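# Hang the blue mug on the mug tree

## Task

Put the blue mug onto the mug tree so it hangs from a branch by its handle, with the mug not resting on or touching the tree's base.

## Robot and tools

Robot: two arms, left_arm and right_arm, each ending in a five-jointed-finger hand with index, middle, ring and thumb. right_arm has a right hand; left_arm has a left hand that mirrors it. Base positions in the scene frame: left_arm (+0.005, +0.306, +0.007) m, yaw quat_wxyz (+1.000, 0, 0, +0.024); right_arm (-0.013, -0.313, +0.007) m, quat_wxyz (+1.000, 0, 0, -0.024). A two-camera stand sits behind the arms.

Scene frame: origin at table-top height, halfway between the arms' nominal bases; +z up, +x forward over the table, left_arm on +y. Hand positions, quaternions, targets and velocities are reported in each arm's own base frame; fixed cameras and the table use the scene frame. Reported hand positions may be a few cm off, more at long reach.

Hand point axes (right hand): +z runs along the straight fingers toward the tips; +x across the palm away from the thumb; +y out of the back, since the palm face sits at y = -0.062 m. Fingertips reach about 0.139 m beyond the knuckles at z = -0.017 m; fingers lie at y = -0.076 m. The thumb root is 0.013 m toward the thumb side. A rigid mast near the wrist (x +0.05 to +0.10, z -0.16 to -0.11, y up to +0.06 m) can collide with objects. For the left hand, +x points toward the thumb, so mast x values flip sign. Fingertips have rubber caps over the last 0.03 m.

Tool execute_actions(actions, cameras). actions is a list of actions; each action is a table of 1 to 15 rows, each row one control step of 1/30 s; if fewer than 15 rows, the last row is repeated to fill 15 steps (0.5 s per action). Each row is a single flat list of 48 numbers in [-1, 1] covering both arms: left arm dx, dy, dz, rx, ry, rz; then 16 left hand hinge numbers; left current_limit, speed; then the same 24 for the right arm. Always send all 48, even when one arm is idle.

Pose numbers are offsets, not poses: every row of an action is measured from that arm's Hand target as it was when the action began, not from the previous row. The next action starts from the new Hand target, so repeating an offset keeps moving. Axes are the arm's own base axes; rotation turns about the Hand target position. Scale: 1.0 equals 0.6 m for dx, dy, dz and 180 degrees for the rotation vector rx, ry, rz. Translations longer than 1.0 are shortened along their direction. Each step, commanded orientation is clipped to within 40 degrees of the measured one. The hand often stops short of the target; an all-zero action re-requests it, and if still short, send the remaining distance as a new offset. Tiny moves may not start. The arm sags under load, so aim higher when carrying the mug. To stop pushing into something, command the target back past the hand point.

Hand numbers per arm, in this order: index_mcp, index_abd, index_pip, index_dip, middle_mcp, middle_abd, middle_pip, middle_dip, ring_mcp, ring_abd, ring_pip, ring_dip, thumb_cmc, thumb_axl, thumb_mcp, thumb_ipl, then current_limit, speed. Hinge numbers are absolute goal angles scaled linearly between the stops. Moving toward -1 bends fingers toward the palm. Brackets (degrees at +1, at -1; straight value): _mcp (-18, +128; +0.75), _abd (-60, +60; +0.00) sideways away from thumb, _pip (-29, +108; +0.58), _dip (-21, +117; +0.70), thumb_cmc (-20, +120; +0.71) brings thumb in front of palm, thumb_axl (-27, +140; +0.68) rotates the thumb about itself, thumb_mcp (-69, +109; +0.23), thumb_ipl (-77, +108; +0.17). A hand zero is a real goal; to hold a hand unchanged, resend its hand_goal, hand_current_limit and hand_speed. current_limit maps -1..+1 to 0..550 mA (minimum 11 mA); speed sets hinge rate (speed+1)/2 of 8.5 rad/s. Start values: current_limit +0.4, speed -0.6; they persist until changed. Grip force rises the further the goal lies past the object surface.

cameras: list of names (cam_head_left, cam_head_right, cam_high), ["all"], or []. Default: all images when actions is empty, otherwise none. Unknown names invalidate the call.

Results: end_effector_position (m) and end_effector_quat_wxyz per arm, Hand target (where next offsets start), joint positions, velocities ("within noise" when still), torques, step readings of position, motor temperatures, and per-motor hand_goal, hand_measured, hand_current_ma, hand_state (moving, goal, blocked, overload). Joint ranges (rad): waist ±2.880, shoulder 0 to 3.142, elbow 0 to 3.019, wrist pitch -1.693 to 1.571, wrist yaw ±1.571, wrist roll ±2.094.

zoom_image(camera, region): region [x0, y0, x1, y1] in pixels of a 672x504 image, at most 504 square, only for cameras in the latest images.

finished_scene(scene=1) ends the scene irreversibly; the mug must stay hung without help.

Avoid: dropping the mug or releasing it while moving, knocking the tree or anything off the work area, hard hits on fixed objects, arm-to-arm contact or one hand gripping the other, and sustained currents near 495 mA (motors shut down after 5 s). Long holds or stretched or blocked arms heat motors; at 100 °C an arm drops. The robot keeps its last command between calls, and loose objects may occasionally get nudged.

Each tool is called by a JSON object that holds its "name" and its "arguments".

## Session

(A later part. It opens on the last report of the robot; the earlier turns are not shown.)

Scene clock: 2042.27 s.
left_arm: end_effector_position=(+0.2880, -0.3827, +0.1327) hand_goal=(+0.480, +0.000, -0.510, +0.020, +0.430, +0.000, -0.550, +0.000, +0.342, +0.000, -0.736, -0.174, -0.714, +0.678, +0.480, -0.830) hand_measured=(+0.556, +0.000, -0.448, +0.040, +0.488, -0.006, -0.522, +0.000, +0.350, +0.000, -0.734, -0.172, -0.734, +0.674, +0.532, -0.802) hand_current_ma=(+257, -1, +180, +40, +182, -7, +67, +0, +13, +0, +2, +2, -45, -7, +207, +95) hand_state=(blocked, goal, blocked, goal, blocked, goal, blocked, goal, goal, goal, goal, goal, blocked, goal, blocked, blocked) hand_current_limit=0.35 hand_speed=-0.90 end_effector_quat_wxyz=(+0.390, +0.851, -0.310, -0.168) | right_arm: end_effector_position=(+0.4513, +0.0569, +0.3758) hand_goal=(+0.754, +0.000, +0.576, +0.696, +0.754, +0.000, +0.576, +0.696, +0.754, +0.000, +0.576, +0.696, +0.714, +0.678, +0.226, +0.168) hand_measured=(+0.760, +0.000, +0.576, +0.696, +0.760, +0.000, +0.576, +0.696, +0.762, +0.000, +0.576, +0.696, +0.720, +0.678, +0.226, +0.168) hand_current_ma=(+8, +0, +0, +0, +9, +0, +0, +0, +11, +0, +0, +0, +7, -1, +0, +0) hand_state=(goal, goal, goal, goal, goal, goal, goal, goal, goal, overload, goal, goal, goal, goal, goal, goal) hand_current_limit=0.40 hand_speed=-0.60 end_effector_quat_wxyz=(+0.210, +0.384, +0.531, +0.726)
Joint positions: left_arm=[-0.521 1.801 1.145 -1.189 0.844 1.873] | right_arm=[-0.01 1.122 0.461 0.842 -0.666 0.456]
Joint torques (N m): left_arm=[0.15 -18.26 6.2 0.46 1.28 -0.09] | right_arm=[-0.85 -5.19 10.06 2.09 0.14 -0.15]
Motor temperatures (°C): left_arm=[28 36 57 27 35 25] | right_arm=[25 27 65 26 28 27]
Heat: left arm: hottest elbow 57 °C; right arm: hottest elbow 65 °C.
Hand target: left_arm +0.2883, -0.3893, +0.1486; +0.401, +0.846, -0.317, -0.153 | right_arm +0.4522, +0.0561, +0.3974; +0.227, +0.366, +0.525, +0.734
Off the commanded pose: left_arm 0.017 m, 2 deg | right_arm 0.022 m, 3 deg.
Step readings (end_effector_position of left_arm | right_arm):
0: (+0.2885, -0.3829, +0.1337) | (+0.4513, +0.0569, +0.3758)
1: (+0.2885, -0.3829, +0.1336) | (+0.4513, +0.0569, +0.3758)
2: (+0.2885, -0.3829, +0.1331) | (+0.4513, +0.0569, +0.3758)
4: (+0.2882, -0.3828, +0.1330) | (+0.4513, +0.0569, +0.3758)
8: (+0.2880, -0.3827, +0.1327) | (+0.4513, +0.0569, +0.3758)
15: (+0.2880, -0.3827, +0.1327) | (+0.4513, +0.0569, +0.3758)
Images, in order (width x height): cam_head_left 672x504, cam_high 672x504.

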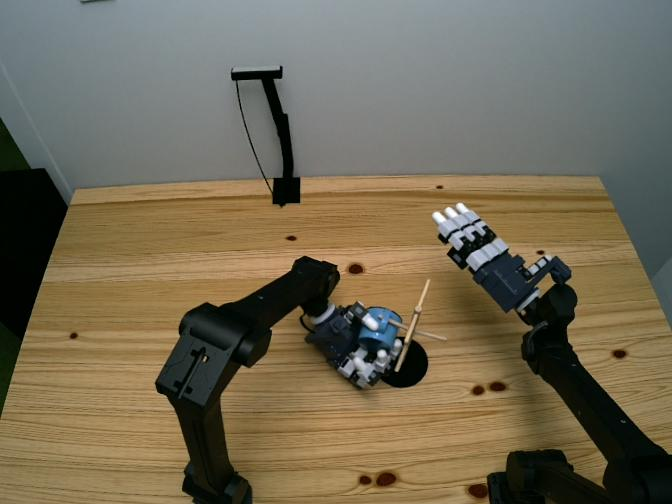

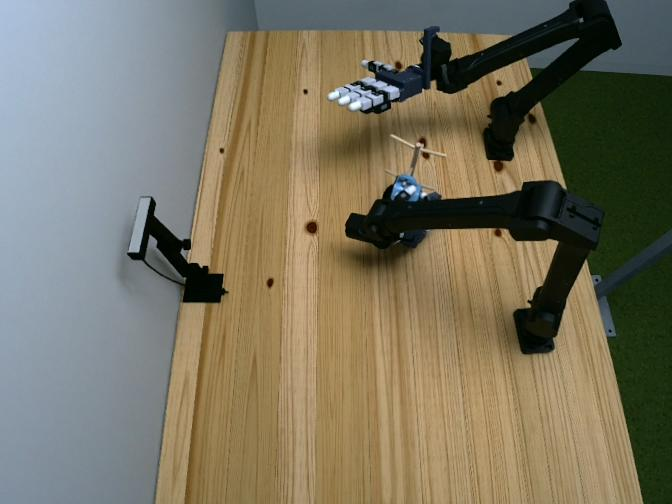

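{"name": "execute_actions", "arguments": {"actions": [[[0.0,0.0,-0.0117,0,0,0,0.48,0,-0.51,0.02,0.43,0,-0.55,0.0,0.342,0,-0.737,-0.174,-0.714,0.678,0.48,-0.83,0.35,-0.9,0,0,0,0,0,0,0.754,0,0.576,0.696,0.754,0,0.576,0.696,0.754,0,0.576,0.696,0.714,0.678,0.226,0.168,0.4,-0.6]]], "cameras": ["cam_head_left", "cam_high"]}}

{"name": "zoom_image", "arguments": {"camera": "cam_head_left", "region": [330, 280, 430, 380]}}

{"name": "zoom_image", "arguments": {"camera": "cam_high", "region": [370, 150, 440, 220]}}

Scene clock: 2048.80 s.
left_arm: end_effector_position=(+0.2874, -0.3825, +0.1324) hand_goal=(+0.480, +0.000, -0.510, +0.020, +0.430, +0.000, -0.550, +0.000, +0.342, +0.000, -0.736, -0.174, -0.714, +0.678, +0.480, -0.830) hand_measured=(+0.556, +0.000, -0.448, +0.040, +0.488, -0.006, -0.522, +0.000, +0.350, +0.000, -0.734, -0.172, -0.734, +0.674, +0.532, -0.802) hand_current_ma=(+257, -1, +180, +40, +182, -7, +67, +0, +13, +0, +2, +2, -45, -7, +207, +95) hand_state=(blocked, goal, blocked, goal, blocked, goal, blocked, goal, goal, goal, goal, goal, blocked, goal, blocked, blocked) hand_current_limit=0.35 hand_speed=-0.90 end_effector_quat_wxyz=(+0.392, +0.849, -0.312, -0.166) | right_arm: end_effector_position=(+0.4513, +0.0569, +0.3758) hand_goal=(+0.754, +0.000, +0.576, +0.696, +0.754, +0.000, +0.576, +0.696, +0.754, +0.000, +0.576, +0.696, +0.714, +0.678, +0.226, +0.168) hand_measured=(+0.760, +0.000, +0.576, +0.696, +0.760, +0.000, +0.576, +0.696, +0.762, +0.000, +0.576, +0.696, +0.720, +0.678, +0.226, +0.168) hand_current_ma=(+8, +0, +0, +0, +9, +0, +0, +0, +11, +0, +0, +0, +7, -1, +0, +0) hand_state=(goal, goal, goal, goal, goal, goal, goal, goal, goal, overload, goal, goal, goal, goal, goal, goal) hand_current_limit=0.40 hand_speed=-0.60 end_effector_quat_wxyz=(+0.210, +0.384, +0.531, +0.726)
Joint positions: left_arm=[-0.521 1.801 1.142 -1.181 0.848 1.877] | right_arm=[-0.01 1.122 0.461 0.842 -0.666 0.456]
Joint torques (N m): left_arm=[0.21 -17.26 6.02 0.49 1.14 -0.09] | right_arm=[-0.85 -5.25 9.98 2.11 0.14 -0.15]
Motor temperatures (°C): left_arm=[28 35 57 27 34 25] | right_arm=[25 27 65 26 28 27]
Heat: left arm: hottest elbow 57 °C; right arm: hottest elbow 65 °C.
Hand target: left_arm +0.2883, -0.3893, +0.1415; +0.401, +0.846, -0.317, -0.153 | right_arm +0.4522, +0.0561, +0.3974; +0.227, +0.366, +0.525, +0.734
Off the commanded pose: left_arm 0.011 m, 2 deg | right_arm 0.022 m, 3 deg.
Step readings (end_effector_position of left_arm | right_arm):
0: (+0.2880, -0.3827, +0.1327) | (+0.4513, +0.0569, +0.3758)
1: (+0.2880, -0.3827, +0.1326) | (+0.4513, +0.0569, +0.3758)
2: (+0.2878, -0.3826, +0.1325) | (+0.4513, +0.0569, +0.3758)
4: (+0.2875, -0.3826, +0.1325) | (+0.4513, +0.0569, +0.3758)
8: (+0.2874, -0.3825, +0.1324) | (+0.4513, +0.0569, +0.3758)
15: (+0.2874, -0.3825, +0.1324) | (+0.4513, +0.0569, +0.3758)
Images, in order (width x height): cam_head_left 672x504, cam_high 672x504.

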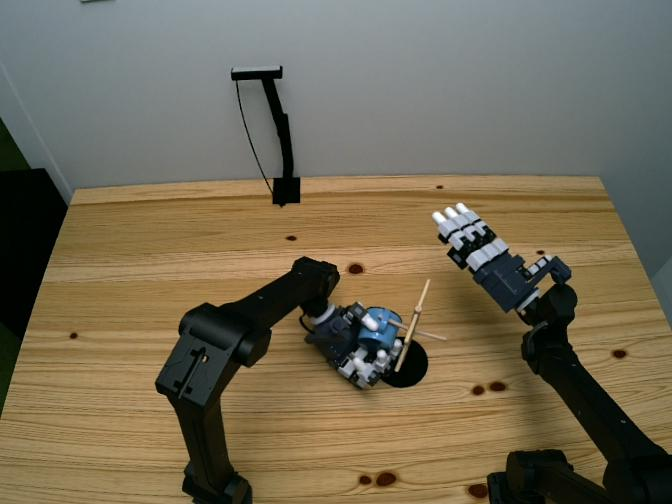

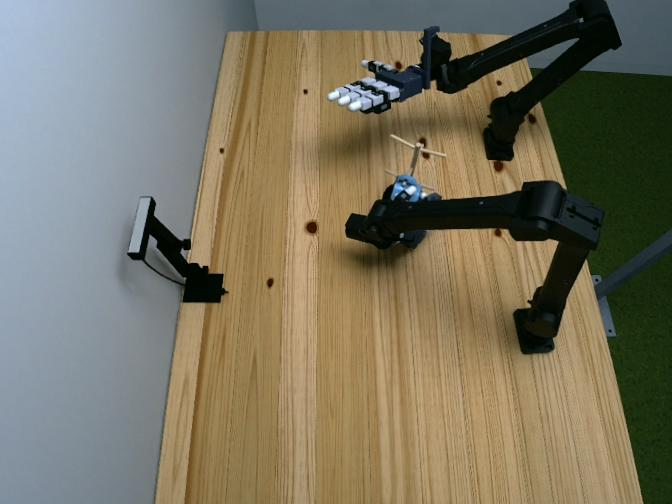

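Scaled by 5.040 from the camera's 672x504 image, which has a finer 960x720 frame.

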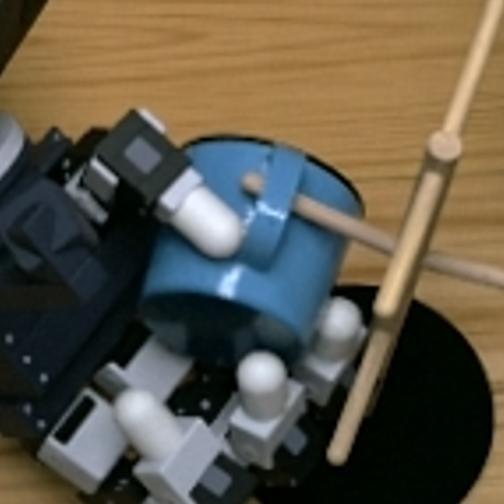

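Scaled by 7.200 from the camera's 672x504 image, which has a finer 960x720 frame.

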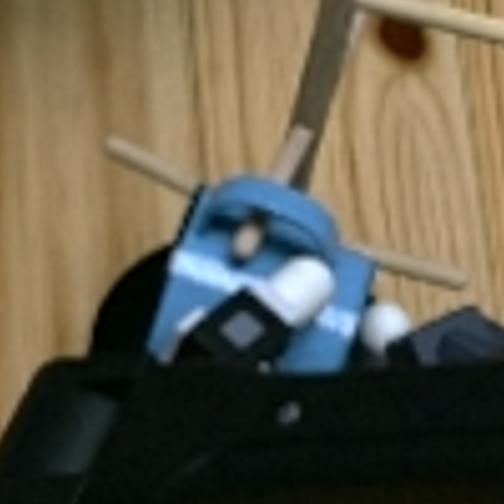

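{"name": "execute_actions", "arguments": {"actions": [[[0.0,0.0,-0.0133,0,0,0,0.48,0,-0.51,0.02,0.43,0,-0.55,0.0,0.342,0,-0.737,-0.174,-0.714,0.678,0.48,-0.83,0.35,-0.9,0,0,0,0,0,0,0.754,0,0.576,0.696,0.754,0,0.576,0.696,0.754,0,0.576,0.696,0.714,0.678,0.226,0.168,0.4,-0.6]]], "cameras": ["cam_head_left", "cam_high"]}}

{"name": "zoom_image", "arguments": {"camera": "cam_head_left", "region": [330, 280, 430, 380]}}

{"name": "zoom_image", "arguments": {"camera": "cam_high", "region": [370, 150, 440, 220]}}

Scene clock: 2055.70 s.
left_arm: end_effector_position=(+0.2869, -0.3826, +0.1320) hand_goal=(+0.480, +0.000, -0.510, +0.020, +0.430, +0.000, -0.550, +0.000, +0.342, +0.000, -0.736, -0.174, -0.714, +0.678, +0.480, -0.830) hand_measured=(+0.556, -0.002, -0.448, +0.040, +0.488, -0.006, -0.522, +0.000, +0.350, +0.000, -0.734, -0.172, -0.734, +0.674, +0.532, -0.802) hand_current_ma=(+257, -3, +180, +40, +182, -7, +67, +0, +13, +0, +2, +2, -45, -7, +207, +95) hand_state=(blocked, goal, blocked, goal, blocked, goal, blocked, goal, goal, goal, goal, goal, blocked, goal, blocked, blocked) hand_current_limit=0.35 hand_speed=-0.90 end_effector_quat_wxyz=(+0.395, +0.848, -0.312, -0.164) | right_arm: end_effector_position=(+0.4513, +0.0569, +0.3758) hand_goal=(+0.754, +0.000, +0.576, +0.696, +0.754, +0.000, +0.576, +0.696, +0.754, +0.000, +0.576, +0.696, +0.714, +0.678, +0.226, +0.168) hand_measured=(+0.760, +0.000, +0.576, +0.696, +0.760, +0.000, +0.576, +0.696, +0.762, +0.000, +0.576, +0.696, +0.720, +0.678, +0.226, +0.168) hand_current_ma=(+8, +0, +0, +0, +9, +0, +0, +0, +11, +0, +0, +0, +7, -1, +0, +0) hand_state=(goal, goal, goal, goal, goal, goal, goal, goal, goal, overload, goal, goal, goal, goal, goal, goal) hand_current_limit=0.40 hand_speed=-0.60 end_effector_quat_wxyz=(+0.210, +0.384, +0.531, +0.726)
Joint positions: left_arm=[-0.521 1.801 1.137 -1.173 0.855 1.877] | right_arm=[-0.01 1.122 0.461 0.842 -0.666 0.456]
Joint torques (N m): left_arm=[0.21 -16.09 5.87 0.77 0.93 -0.1] | right_arm=[-0.79 -5.13 10.04 2.17 0.12 -0.16]
Motor temperatures (°C): left_arm=[28 35 57 27 34 25] | right_arm=[25 27 65 26 28 27]
Heat: left arm: hottest elbow 57 °C; right arm: hottest elbow 65 °C.
Hand target: left_arm +0.2883, -0.3893, +0.1336; +0.401, +0.846, -0.317, -0.153 | right_arm +0.4522, +0.0561, +0.3974; +0.227, +0.366, +0.525, +0.734
Off the commanded pose: left_arm 0.007 m, 2 deg | right_arm 0.022 m, 3 deg.
Step readings (end_effector_position of left_arm | right_arm):
0: (+0.2874, -0.3825, +0.1324) | (+0.4513, +0.0569, +0.3758)
1: (+0.2873, -0.3825, +0.1323) | (+0.4513, +0.0569, +0.3758)
2: (+0.2873, -0.3826, +0.1321) | (+0.4513, +0.0569, +0.3758)
4: (+0.2869, -0.3825, +0.1320) | (+0.4513, +0.0569, +0.3758)
8: (+0.2869, -0.3826, +0.1320) | (+0.4513, +0.0569, +0.3758)
15: (+0.2869, -0.3826, +0.1320) | (+0.4513, +0.0569, +0.3758)
Images, in order (width x height): cam_head_left 672x504, cam_high 672x504.

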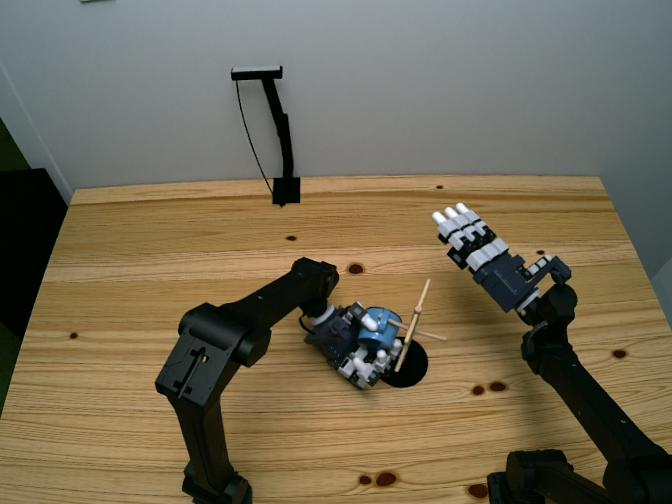

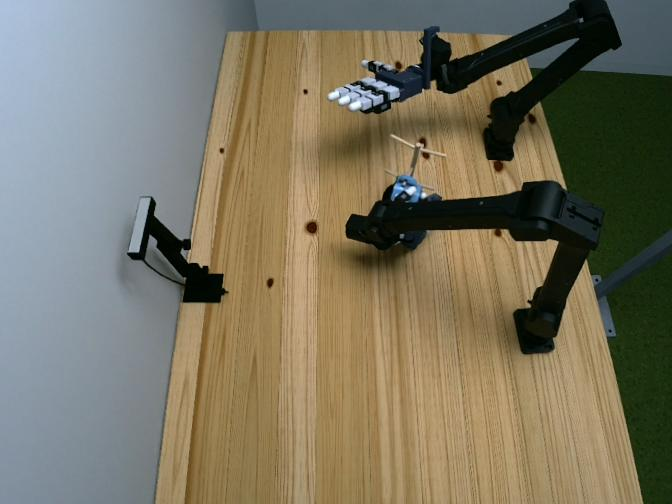

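Scaled by 5.040 from the camera's 672x504 image, which has a finer 960x720 frame.

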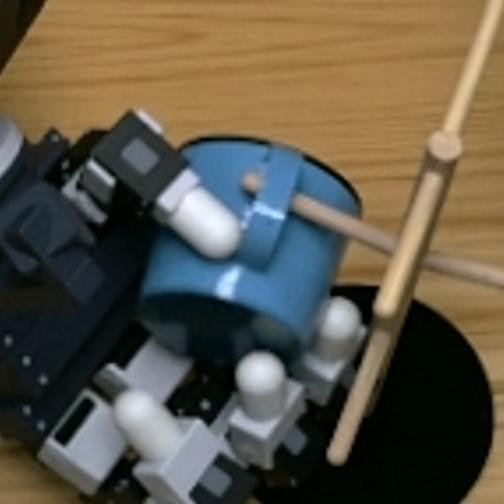

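Scaled by 7.200 from the camera's 672x504 image, which has a finer 960x720 frame.

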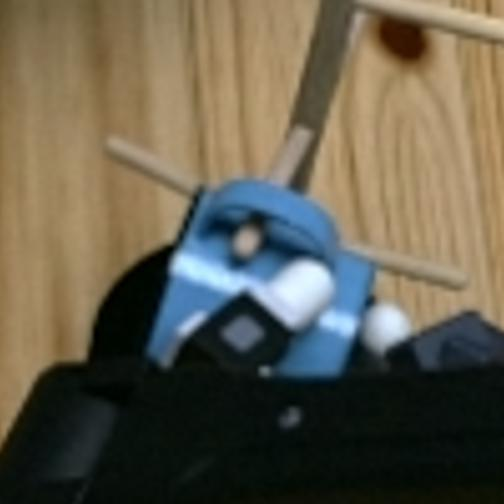

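{"name": "execute_actions", "arguments": {"actions": [[[0.0,0.0,-0.0133,0,0,0,0.48,0,-0.51,0.02,0.43,0,-0.55,0.0,0.342,0,-0.737,-0.174,-0.714,0.678,0.48,-0.83,0.35,-0.9,0,0,0,0,0,0,0.754,0,0.576,0.696,0.754,0,0.576,0.696,0.754,0,0.576,0.696,0.714,0.678,0.226,0.168,0.4,-0.6]]], "cameras": ["cam_head_left", "cam_high"]}}

{"name": "zoom_image", "arguments": {"camera": "cam_head_left", "region": [330, 280, 430, 380]}}

{"name": "zoom_image", "arguments": {"camera": "cam_high", "region": [370, 150, 440, 220]}}

Scene clock: 2071.90 s.
left_arm: end_effector_position=(+0.2862, -0.3826, +0.1315) hand_goal=(+0.480, +0.000, -0.510, +0.020, +0.430, +0.000, -0.550, +0.000, +0.342, +0.000, -0.736, -0.174, -0.714, +0.678, +0.480, -0.830) hand_measured=(+0.556, -0.006, -0.448, +0.040, +0.488, -0.006, -0.522, +0.000, +0.350, +0.000, -0.734, -0.172, -0.734, +0.674, +0.532, -0.802) hand_current_ma=(+257, -7, +180, +40, +182, -7, +67, +0, +13, +0, +2, +2, -45, -7, +207, +95) hand_state=(blocked, goal, blocked, goal, blocked, goal, blocked, goal, goal, goal, goal, goal, blocked, goal, blocked, blocked) hand_current_limit=0.35 hand_speed=-0.90 end_effector_quat_wxyz=(+0.399, +0.846, -0.313, -0.162) | right_arm: end_effector_position=(+0.4513, +0.0569, +0.3758) hand_goal=(+0.754, +0.000, +0.576, +0.696, +0.754, +0.000, +0.576, +0.696, +0.754, +0.000, +0.576, +0.696, +0.714, +0.678, +0.226, +0.168) hand_measured=(+0.760, +0.000, +0.576, +0.696, +0.760, +0.000, +0.576, +0.696, +0.762, +0.000, +0.576, +0.696, +0.720, +0.678, +0.226, +0.168) hand_current_ma=(+8, +0, +0, +0, +9, +0, +0, +0, +11, +0, +0, +0, +7, -1, +0, +0) hand_state=(goal, goal, goal, goal, goal, goal, goal, goal, goal, overload, goal, goal, goal, goal, goal, goal) hand_current_limit=0.40 hand_speed=-0.60 end_effector_quat_wxyz=(+0.210, +0.384, +0.531, +0.726)
Joint positions: left_arm=[-0.521 1.801 1.131 -1.163 0.862 1.879] | right_arm=[-0.01 1.122 0.461 0.842 -0.666 0.456]
Joint torques (N m): left_arm=[0.21 -14.86 5.78 1.14 0.68 -0.11] | right_arm=[-0.67 -5.42 9.98 2.09 0.13 -0.14]
Motor temperatures (°C): left_arm=[28 35 57 27 33 25] | right_arm=[25 27 65 26 28 27]
Heat: left arm: hottest elbow 57 °C; right arm: hottest elbow 65 °C.
Hand target: left_arm +0.2883, -0.3893, +0.1256; +0.401, +0.846, -0.317, -0.153 | right_arm +0.4522, +0.0561, +0.3974; +0.227, +0.366, +0.525, +0.734
Off the commanded pose: left_arm 0.009 m, 1 deg | right_arm 0.022 m, 3 deg.
Step readings (end_effector_position of left_arm | right_arm):
0: (+0.2869, -0.3826, +0.1320) | (+0.4513, +0.0569, +0.3758)
1: (+0.2868, -0.3826, +0.1317) | (+0.4513, +0.0569, +0.3758)
2: (+0.2867, -0.3827, +0.1316) | (+0.4513, +0.0569, +0.3758)
4: (+0.2865, -0.3827, +0.1316) | (+0.4513, +0.0569, +0.3758)
8: (+0.2862, -0.3826, +0.1315) | (+0.4513, +0.0569, +0.3758)
15: (+0.2862, -0.3826, +0.1315) | (+0.4513, +0.0569, +0.3758)
Images, in order (width x height): cam_head_left 672x504, cam_high 672x504.

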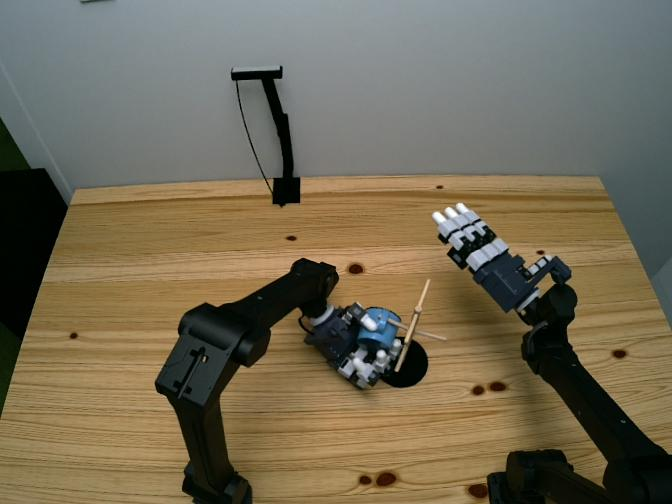

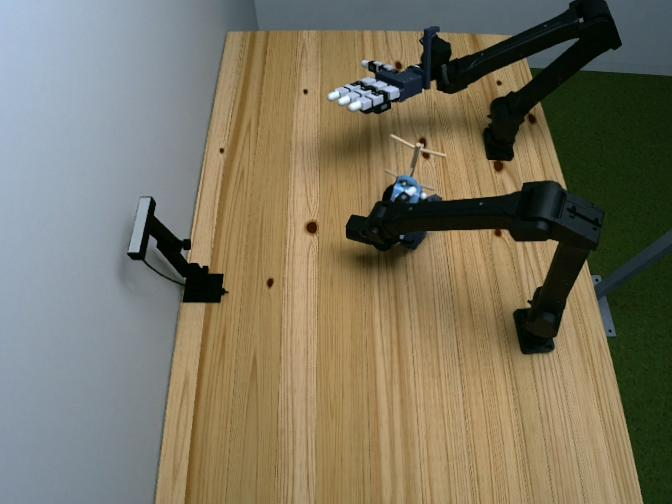

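Scaled by 5.040 from the camera's 672x504 image, which has a finer 960x720 frame.

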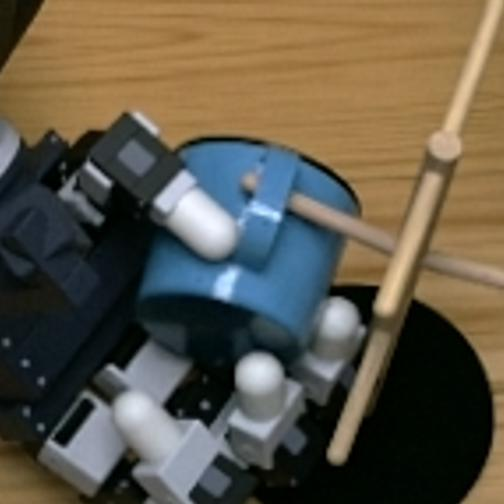

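Scaled by 7.200 from the camera's 672x504 image, which has a finer 960x720 frame.

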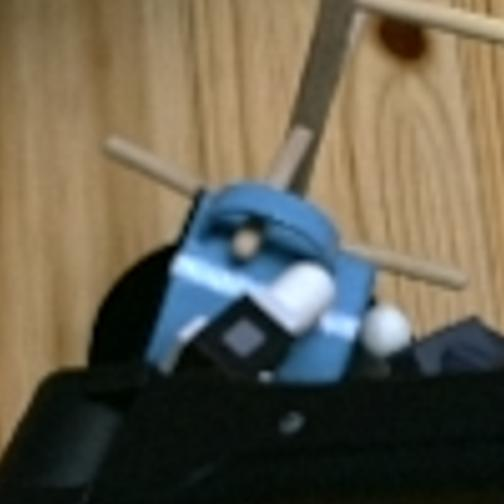

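{"name": "execute_actions", "arguments": {"actions": [[[0.0,0.0,-0.0117,0,0,0,0.48,0,-0.51,0.02,0.43,0,-0.55,0.0,0.342,0,-0.737,-0.174,-0.714,0.678,0.48,-0.83,0.35,-0.9,0,0,0,0,0,0,0.754,0,0.576,0.696,0.754,0,0.576,0.696,0.754,0,0.576,0.696,0.714,0.678,0.226,0.168,0.4,-0.6]]], "cameras": ["cam_head_left", "cam_high"]}}

{"name": "zoom_image", "arguments": {"camera": "cam_high", "region": [370, 150, 440, 220]}}

Scene clock: 2086.07 s.
left_arm: end_effector_position=(+0.2858, -0.3826, +0.1310) hand_goal=(+0.480, +0.000, -0.510, +0.020, +0.430, +0.000, -0.550, +0.000, +0.342, +0.000, -0.736, -0.174, -0.714, +0.678, +0.480, -0.830) hand_measured=(+0.554, -0.008, -0.448, +0.040, +0.488, -0.006, -0.522, +0.000, +0.350, +0.000, -0.734, -0.172, -0.736, +0.674, +0.532, -0.802) hand_current_ma=(+253, -11, +180, +40, +182, -7, +67, +0, +13, +0, +2, +2, -46, -7, +207, +95) hand_state=(blocked, goal, blocked, goal, blocked, goal, blocked, goal, goal, goal, goal, goal, blocked, goal, blocked, blocked) hand_current_limit=0.35 hand_speed=-0.90 end_effector_quat_wxyz=(+0.402, +0.845, -0.315, -0.158) | right_arm: end_effector_position=(+0.4513, +0.0569, +0.3758) hand_goal=(+0.754, +0.000, +0.576, +0.696, +0.754, +0.000, +0.576, +0.696, +0.754, +0.000, +0.576, +0.696, +0.714, +0.678, +0.226, +0.168) hand_measured=(+0.760, +0.000, +0.576, +0.696, +0.760, +0.000, +0.576, +0.696, +0.762, +0.000, +0.576, +0.696, +0.720, +0.678, +0.226, +0.168) hand_current_ma=(+8, +0, +0, +0, +9, +0, +0, +0, +11, +0, +0, +0, +7, -1, +0, +0) hand_state=(goal, goal, goal, goal, goal, goal, goal, goal, goal, overload, goal, goal, goal, goal, goal, goal) hand_current_limit=0.40 hand_speed=-0.60 end_effector_quat_wxyz=(+0.210, +0.384, +0.531, +0.726)
Joint positions: left_arm=[-0.521 1.801 1.127 -1.152 0.867 1.883] | right_arm=[-0.01 1.122 0.461 0.842 -0.666 0.456]
Joint torques (N m): left_arm=[0.21 -13.86 5.65 1.4 0.5 -0.17] | right_arm=[-0.91 -5.19 10.03 2.19 0.13 -0.13]
Motor temperatures (°C): left_arm=[28 34 57 27 32 25] | right_arm=[25 27 65 26 28 27]
Heat: left arm: hottest elbow 57 °C; right arm: hottest elbow 65 °C.
Hand target: left_arm +0.2884, -0.3893, +0.1186; +0.401, +0.846, -0.317, -0.153 | right_arm +0.4522, +0.0561, +0.3974; +0.227, +0.366, +0.525, +0.734
Off the commanded pose: left_arm 0.014 m, 1 deg | right_arm 0.022 m, 3 deg.
Step readings (end_effector_position of left_arm | right_arm):
0: (+0.2862, -0.3826, +0.1315) | (+0.4513, +0.0569, +0.3758)
1: (+0.2863, -0.3827, +0.1314) | (+0.4513, +0.0569, +0.3758)
2: (+0.2862, -0.3827, +0.1311) | (+0.4513, +0.0569, +0.3758)
4: (+0.2859, -0.3827, +0.1311) | (+0.4513, +0.0569, +0.3758)
8: (+0.2858, -0.3826, +0.1310) | (+0.4513, +0.0569, +0.3758)
15: (+0.2858, -0.3826, +0.1310) | (+0.4513, +0.0569, +0.3758)
Images, in order (width x height): cam_head_left 672x504, cam_high 672x504.

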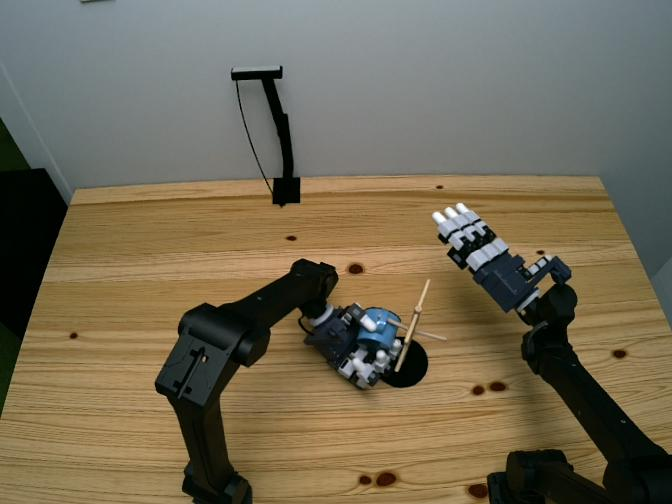

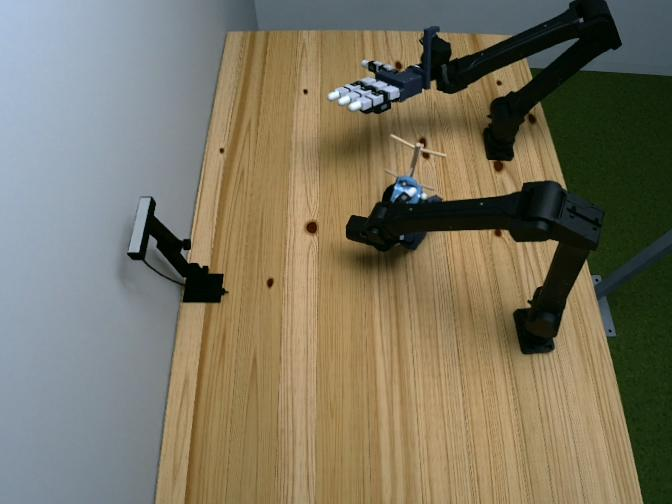

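Scaled by 7.200 from the camera's 672x504 image, which has a finer 960x720 frame.

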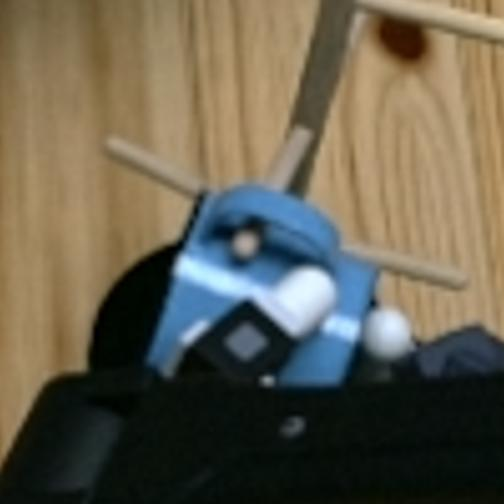

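{"name": "zoom_image", "arguments": {"camera": "cam_head_left", "region": [360, 300, 410, 340]}}

{"name": "zoom_image", "arguments": {"camera": "cam_high", "region": [390, 165, 420, 195]}}

Scaled by 10.080 from the camera's 672x504 image, which has a finer 960x720 frame.

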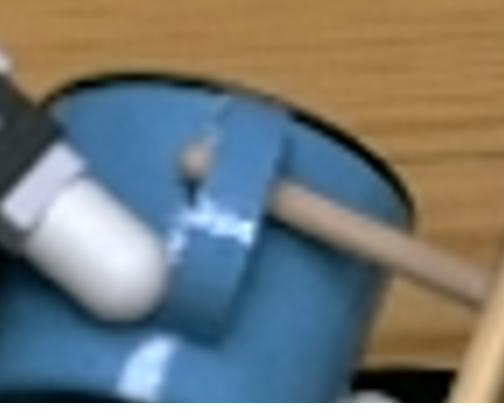

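Scaled by 16.800 from the camera's 672x504 image, which has a finer 960x720 frame.

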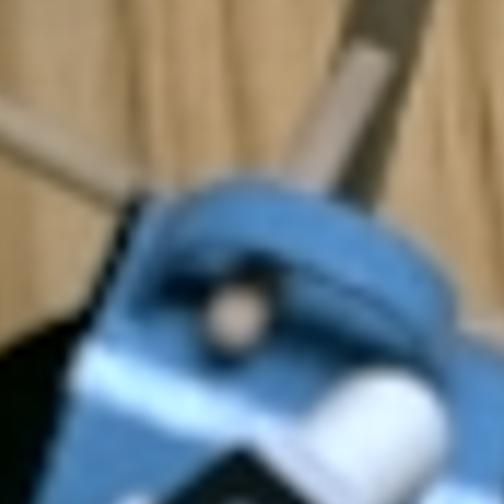

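{"name": "execute_actions", "arguments": {"actions": [[[-0.0085,-0.0135,0.0117,0,0,0,0.48,0,-0.51,0.02,0.43,0,-0.55,0.0,0.342,0,-0.737,-0.174,-0.714,0.678,0.48,-0.83,0.35,-0.9,0,0,0,0,0,0,0.754,0,0.576,0.696,0.754,0,0.576,0.696,0.754,0,0.576,0.696,0.714,0.678,0.226,0.168,0.4,-0.6]]], "cameras": ["cam_head_left", "cam_high"]}}

{"name": "zoom_image", "arguments": {"camera": "cam_head_left", "region": [340, 290, 430, 380]}}

{"name": "zoom_image", "arguments": {"camera": "cam_high", "region": [380, 160, 430, 210]}}

Scene clock: 2119.30 s.
left_arm: end_effector_position=(+0.2850, -0.3856, +0.1310) hand_goal=(+0.480, +0.000, -0.510, +0.020, +0.430, +0.000, -0.550, +0.000, +0.342, +0.000, -0.736, -0.174, -0.714, +0.678, +0.480, -0.830) hand_measured=(+0.554, -0.012, -0.448, +0.040, +0.488, -0.006, -0.522, +0.000, +0.350, +0.000, -0.734, -0.172, -0.736, +0.674, +0.532, -0.802) hand_current_ma=(+253, -18, +180, +40, +182, -7, +67, +0, +13, +0, +2, +2, -46, -7, +207, +95) hand_state=(blocked, goal, blocked, goal, blocked, goal, blocked, goal, goal, goal, goal, goal, blocked, goal, blocked, blocked) hand_current_limit=0.35 hand_speed=-0.90 end_effector_quat_wxyz=(+0.404, +0.843, -0.320, -0.153) | right_arm: end_effector_position=(+0.4513, +0.0569, +0.3758) hand_goal=(+0.754, +0.000, +0.576, +0.696, +0.754, +0.000, +0.576, +0.696, +0.754, +0.000, +0.576, +0.696, +0.714, +0.678, +0.226, +0.168) hand_measured=(+0.760, +0.000, +0.576, +0.696, +0.760, +0.000, +0.576, +0.696, +0.762, +0.000, +0.576, +0.696, +0.720, +0.678, +0.226, +0.168) hand_current_ma=(+8, +0, +0, +0, +9, +0, +0, +0, +11, +0, +0, +0, +7, -1, +0, +0) hand_state=(goal, goal, goal, goal, goal, goal, goal, goal, goal, overload, goal, goal, goal, goal, goal, goal) hand_current_limit=0.40 hand_speed=-0.60 end_effector_quat_wxyz=(+0.210, +0.384, +0.531, +0.726)
Joint positions: left_arm=[-0.527 1.801 1.127 -1.137 0.87 1.88] | right_arm=[-0.01 1.122 0.461 0.842 -0.666 0.456]
Joint torques (N m): left_arm=[-1.03 -15.27 5.7 1.11 0.6 -0.48] | right_arm=[-0.91 -5.3 9.96 2.14 0.12 -0.15]
Motor temperatures (°C): left_arm=[28 34 56 27 31 25] | right_arm=[25 27 65 26 28 27]
Heat: left arm: hottest elbow 56 °C; right arm: hottest elbow 65 °C.
Hand target: left_arm +0.2832, -0.3974, +0.1257; +0.401, +0.846, -0.317, -0.153 | right_arm +0.4522, +0.0561, +0.3974; +0.227, +0.366, +0.525, +0.734
Off the commanded pose: left_arm 0.013 m, 1 deg | right_arm 0.022 m, 3 deg.
Step readings (end_effector_position of left_arm | right_arm):
0: (+0.2857, -0.3825, +0.1309) | (+0.4513, +0.0569, +0.3758)
1: (+0.2854, -0.3829, +0.1312) | (+0.4513, +0.0569, +0.3758)
2: (+0.2854, -0.3832, +0.1311) | (+0.4513, +0.0569, +0.3758)
4: (+0.2853, -0.3843, +0.1310) | (+0.4513, +0.0569, +0.3758)
8: (+0.2850, -0.3856, +0.1310) | (+0.4513, +0.0569, +0.3758)
15: (+0.2850, -0.3856, +0.1310) | (+0.4513, +0.0569, +0.3758)
Images, in order (width x height): cam_head_left 672x504, cam_high 672x504.

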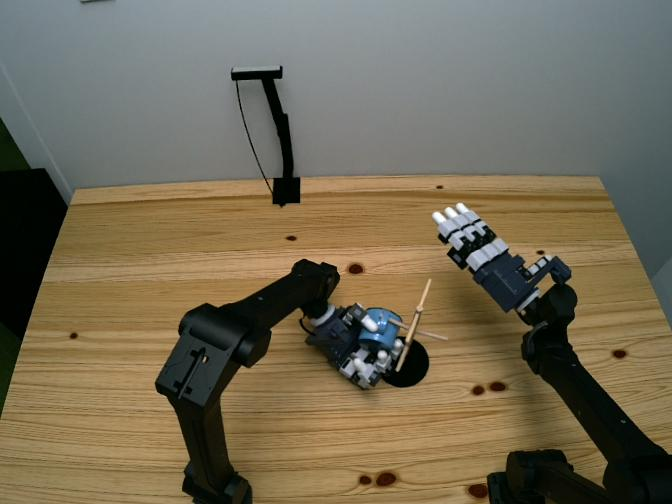

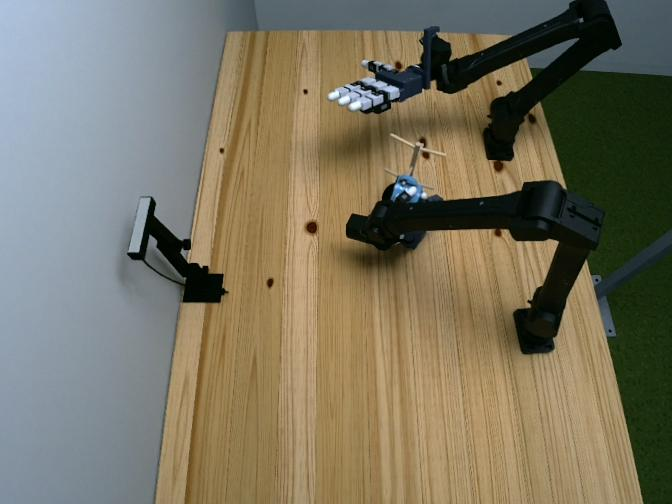

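Scaled by 5.600 from the camera's 672x504 image, which has a finer 960x720 frame.

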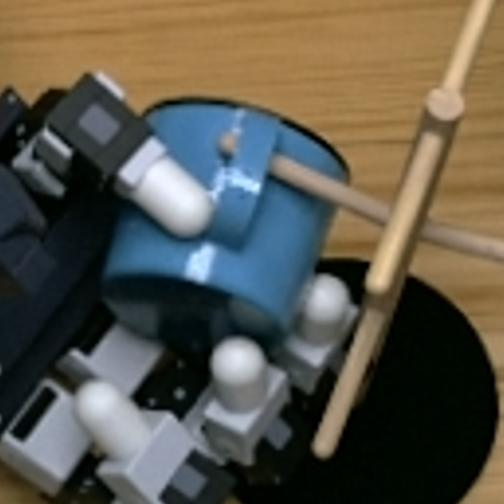

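Scaled by 10.080 from the camera's 672x504 image, which has a finer 960x720 frame.

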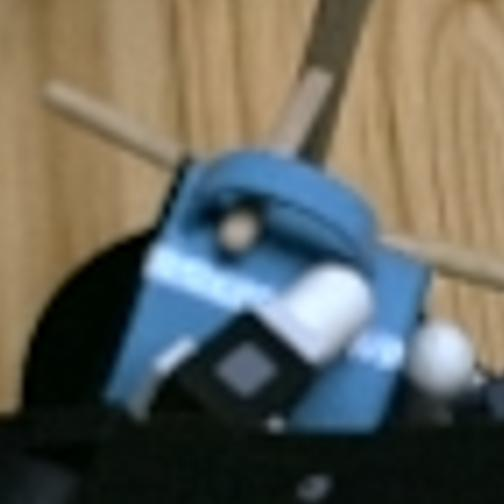

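{"name": "execute_actions", "arguments": {"actions": [[[0.012,-0.005,0.003,0,0,0,0.48,0,-0.51,0.02,0.43,0,-0.55,0.0,0.342,0,-0.737,-0.174,-0.714,0.678,0.48,-0.83,0.35,-0.9,0,0,0,0,0,0,0.754,0,0.576,0.696,0.754,0,0.576,0.696,0.754,0,0.576,0.696,0.714,0.678,0.226,0.168,0.4,-0.6]]], "cameras": ["cam_head_left", "cam_high"]}}

{"name": "zoom_image", "arguments": {"camera": "cam_head_left", "region": [340, 290, 430, 380]}}

{"name": "zoom_image", "arguments": {"camera": "cam_high", "region": [380, 160, 430, 210]}}

Scene clock: 2133.73 s.
left_arm: end_effector_position=(+0.2850, -0.3856, +0.1310) hand_goal=(+0.480, +0.000, -0.510, +0.020, +0.430, +0.000, -0.550, +0.000, +0.342, +0.000, -0.736, -0.174, -0.714, +0.678, +0.480, -0.830) hand_measured=(+0.554, -0.012, -0.448, +0.040, +0.488, -0.006, -0.522, +0.000, +0.350, +0.000, -0.734, -0.172, -0.736, +0.674, +0.532, -0.802) hand_current_ma=(+253, -18, +180, +40, +182, -7, +67, +0, +13, +0, +2, +2, -46, -7, +207, +95) hand_state=(blocked, goal, blocked, goal, blocked, goal, blocked, goal, goal, goal, goal, goal, blocked, goal, blocked, blocked) hand_current_limit=0.35 hand_speed=-0.90 end_effector_quat_wxyz=(+0.404, +0.843, -0.320, -0.153) | right_arm: end_effector_position=(+0.4513, +0.0569, +0.3758) hand_goal=(+0.754, +0.000, +0.576, +0.696, +0.754, +0.000, +0.576, +0.696, +0.754, +0.000, +0.576, +0.696, +0.714, +0.678, +0.226, +0.168) hand_measured=(+0.760, +0.000, +0.576, +0.696, +0.760, +0.000, +0.576, +0.696, +0.762, +0.000, +0.576, +0.696, +0.720, +0.678, +0.226, +0.168) hand_current_ma=(+8, +0, +0, +0, +9, +0, +0, +0, +11, +0, +0, +0, +7, -1, +0, +0) hand_state=(goal, goal, goal, goal, goal, goal, goal, goal, goal, overload, goal, goal, goal, goal, goal, goal) hand_current_limit=0.40 hand_speed=-0.60 end_effector_quat_wxyz=(+0.210, +0.384, +0.531, +0.726)
Joint positions: left_arm=[-0.527 1.801 1.127 -1.137 0.87 1.88] | right_arm=[-0.01 1.122 0.461 0.842 -0.666 0.456]
Joint torques (N m): left_arm=[-0.85 -14.15 7.56 0.51 0.59 -0.45] | right_arm=[-0.56 -5.25 10.03 2.13 0.13 -0.13]
Motor temperatures (°C): left_arm=[28 33 56 27 30 25] | right_arm=[25 27 65 26 28 27]
Heat: left arm: hottest elbow 56 °C; right arm: hottest elbow 65 °C.
Hand target: left_arm +0.2904, -0.4004, +0.1275; +0.401, +0.846, -0.317, -0.153 | right_arm +0.4522, +0.0561, +0.3974; +0.227, +0.366, +0.525, +0.734
Off the commanded pose: left_arm 0.016 m, 1 deg | right_arm 0.022 m, 3 deg.
Step readings (end_effector_position of left_arm | right_arm):
0: (+0.2850, -0.3856, +0.1310) | (+0.4513, +0.0569, +0.3758)
1: (+0.2850, -0.3856, +0.1310) | (+0.4513, +0.0569, +0.3758)
2: (+0.2850, -0.3856, +0.1310) | (+0.4513, +0.0569, +0.3758)
4: (+0.2850, -0.3856, +0.1310) | (+0.4513, +0.0569, +0.3758)
8: (+0.2850, -0.3856, +0.1310) | (+0.4513, +0.0569, +0.3758)
15: (+0.2850, -0.3856, +0.1310) | (+0.4513, +0.0569, +0.3758)
Images, in order (width x height): cam_head_left 672x504, cam_high 672x504.

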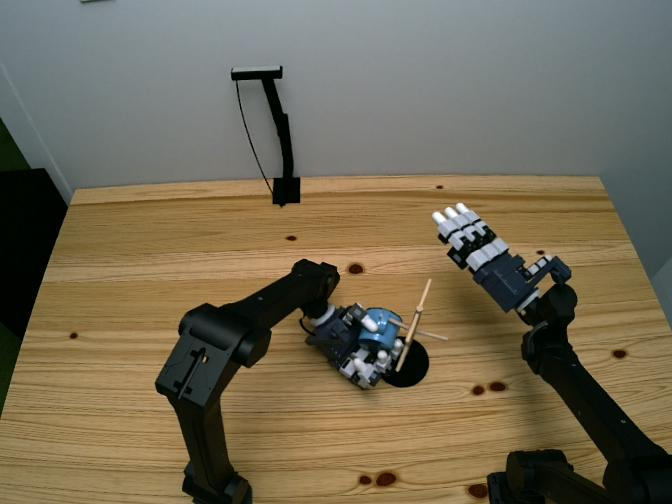

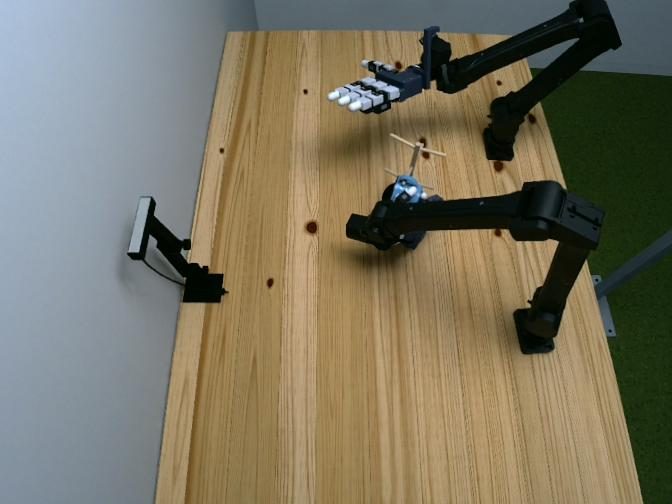

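Scaled by 5.600 from the camera's 672x504 image, which has a finer 960x720 frame.

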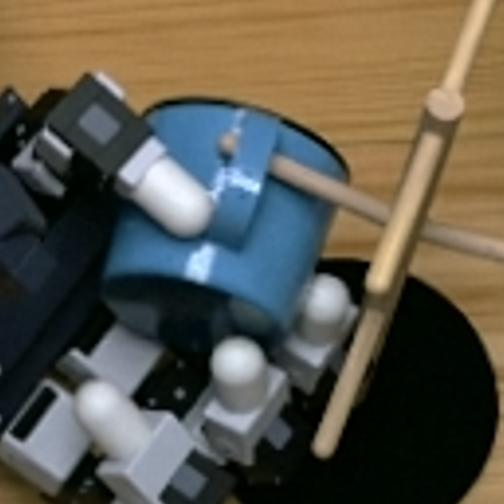

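Scaled by 10.080 from the camera's 672x504 image, which has a finer 960x720 frame.

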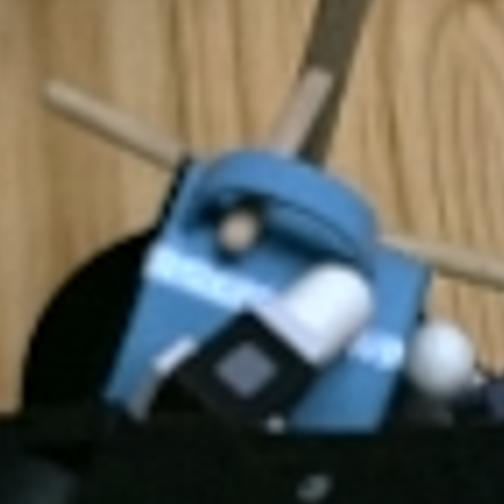

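{"name": "execute_actions", "arguments": {"actions": [[[0.013,0.0,0.003,0,0,0,0.48,0,-0.51,0.02,0.43,0,-0.55,0.0,0.342,0,-0.737,-0.174,-0.714,0.678,0.48,-0.83,0.35,-0.9,0,0,0,0,0,0,0.754,0,0.576,0.696,0.754,0,0.576,0.696,0.754,0,0.576,0.696,0.714,0.678,0.226,0.168,0.4,-0.6]]], "cameras": ["cam_head_left", "cam_high"]}}

{"name": "zoom_image", "arguments": {"camera": "cam_head_left", "region": [340, 290, 430, 380]}}

{"name": "zoom_image", "arguments": {"camera": "cam_high", "region": [380, 160, 430, 210]}}

Scene clock: 2138.53 s.
left_arm: end_effector_position=(+0.2864, -0.3870, +0.1312) hand_goal=(+0.480, +0.000, -0.510, +0.020, +0.430, +0.000, -0.550, +0.000, +0.342, +0.000, -0.736, -0.174, -0.714, +0.678, +0.480, -0.830) hand_measured=(+0.554, -0.012, -0.448, +0.040, +0.488, -0.006, -0.522, +0.000, +0.350, +0.000, -0.734, -0.172, -0.736, +0.674, +0.532, -0.802) hand_current_ma=(+253, -18, +180, +40, +182, -7, +67, +0, +13, +0, +2, +2, -47, -7, +207, +95) hand_state=(blocked, goal, blocked, goal, blocked, goal, blocked, goal, goal, goal, goal, goal, blocked, goal, blocked, blocked) hand_current_limit=0.35 hand_speed=-0.90 end_effector_quat_wxyz=(+0.403, +0.843, -0.321, -0.153) | right_arm: end_effector_position=(+0.4513, +0.0569, +0.3758) hand_goal=(+0.754, +0.000, +0.576, +0.696, +0.754, +0.000, +0.576, +0.696, +0.754, +0.000, +0.576, +0.696, +0.714, +0.678, +0.226, +0.168) hand_measured=(+0.760, +0.000, +0.576, +0.696, +0.760, +0.000, +0.576, +0.696, +0.762, +0.000, +0.576, +0.696, +0.720, +0.678, +0.226, +0.168) hand_current_ma=(+8, +0, +0, +0, +9, +0, +0, +0, +11, +0, +0, +0, +7, -1, +0, +0) hand_state=(goal, goal, goal, goal, goal, goal, goal, goal, goal, overload, goal, goal, goal, goal, goal, goal) hand_current_limit=0.40 hand_speed=-0.60 end_effector_quat_wxyz=(+0.210, +0.384, +0.531, +0.726)
Joint positions: left_arm=[-0.528 1.804 1.133 -1.138 0.868 1.88] | right_arm=[-0.01 1.122 0.461 0.842 -0.666 0.456]
Joint torques (N m): left_arm=[0.03 -13.45 8.8 -0.27 0.53 -0.32] | right_arm=[-0.56 -5.48 10.06 2.13 0.13 -0.15]
Motor temperatures (°C): left_arm=[28 33 56 27 30 25] | right_arm=[25 27 65 26 28 27]
Heat: left arm: hottest elbow 56 °C; right arm: hottest elbow 65 °C.
Hand target: left_arm +0.2982, -0.4004, +0.1291; +0.401, +0.846, -0.317, -0.153 | right_arm +0.4522, +0.0561, +0.3974; +0.227, +0.366, +0.525, +0.734
Off the commanded pose: left_arm 0.018 m, 1 deg | right_arm 0.022 m, 3 deg.
Step readings (end_effector_position of left_arm | right_arm):
0: (+0.2850, -0.3856, +0.1310) | (+0.4513, +0.0569, +0.3758)
1: (+0.2853, -0.3858, +0.1313) | (+0.4513, +0.0569, +0.3758)
2: (+0.2856, -0.3859, +0.1313) | (+0.4513, +0.0569, +0.3758)
4: (+0.2862, -0.3864, +0.1312) | (+0.4513, +0.0569, +0.3758)
8: (+0.2864, -0.3870, +0.1312) | (+0.4513, +0.0569, +0.3758)
15: (+0.2864, -0.3870, +0.1312) | (+0.4513, +0.0569, +0.3758)
Images, in order (width x height): cam_head_left 672x504, cam_high 672x504.

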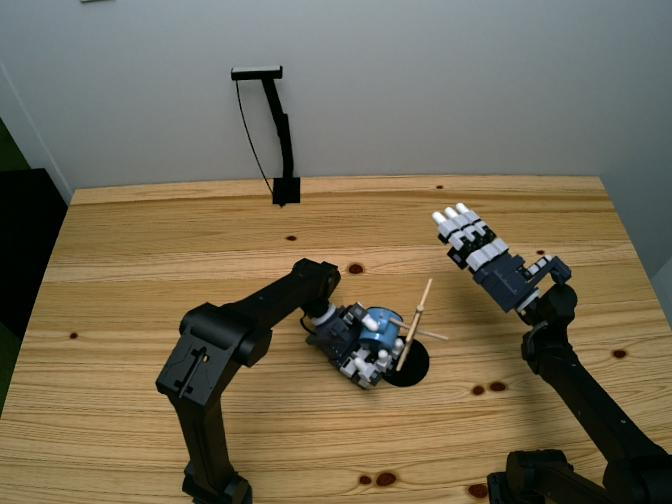

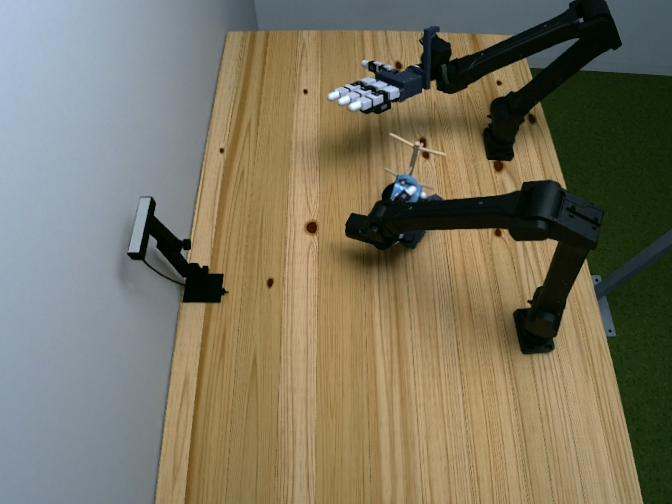

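Scaled by 5.600 from the camera's 672x504 image, which has a finer 960x720 frame.

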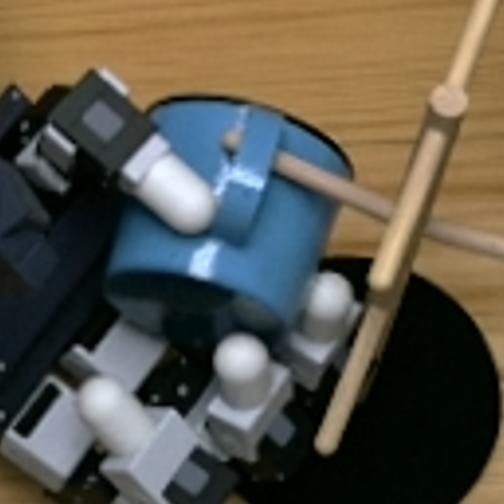

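Scaled by 10.080 from the camera's 672x504 image, which has a finer 960x720 frame.

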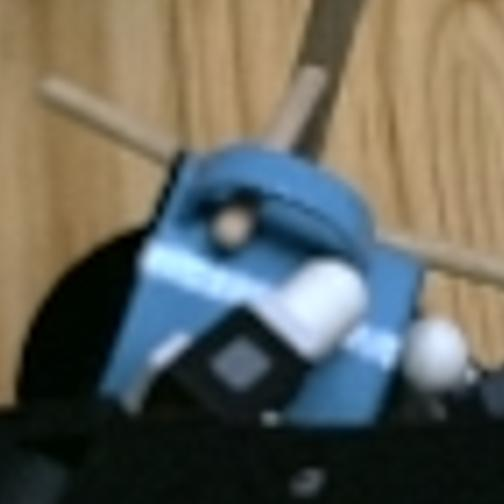

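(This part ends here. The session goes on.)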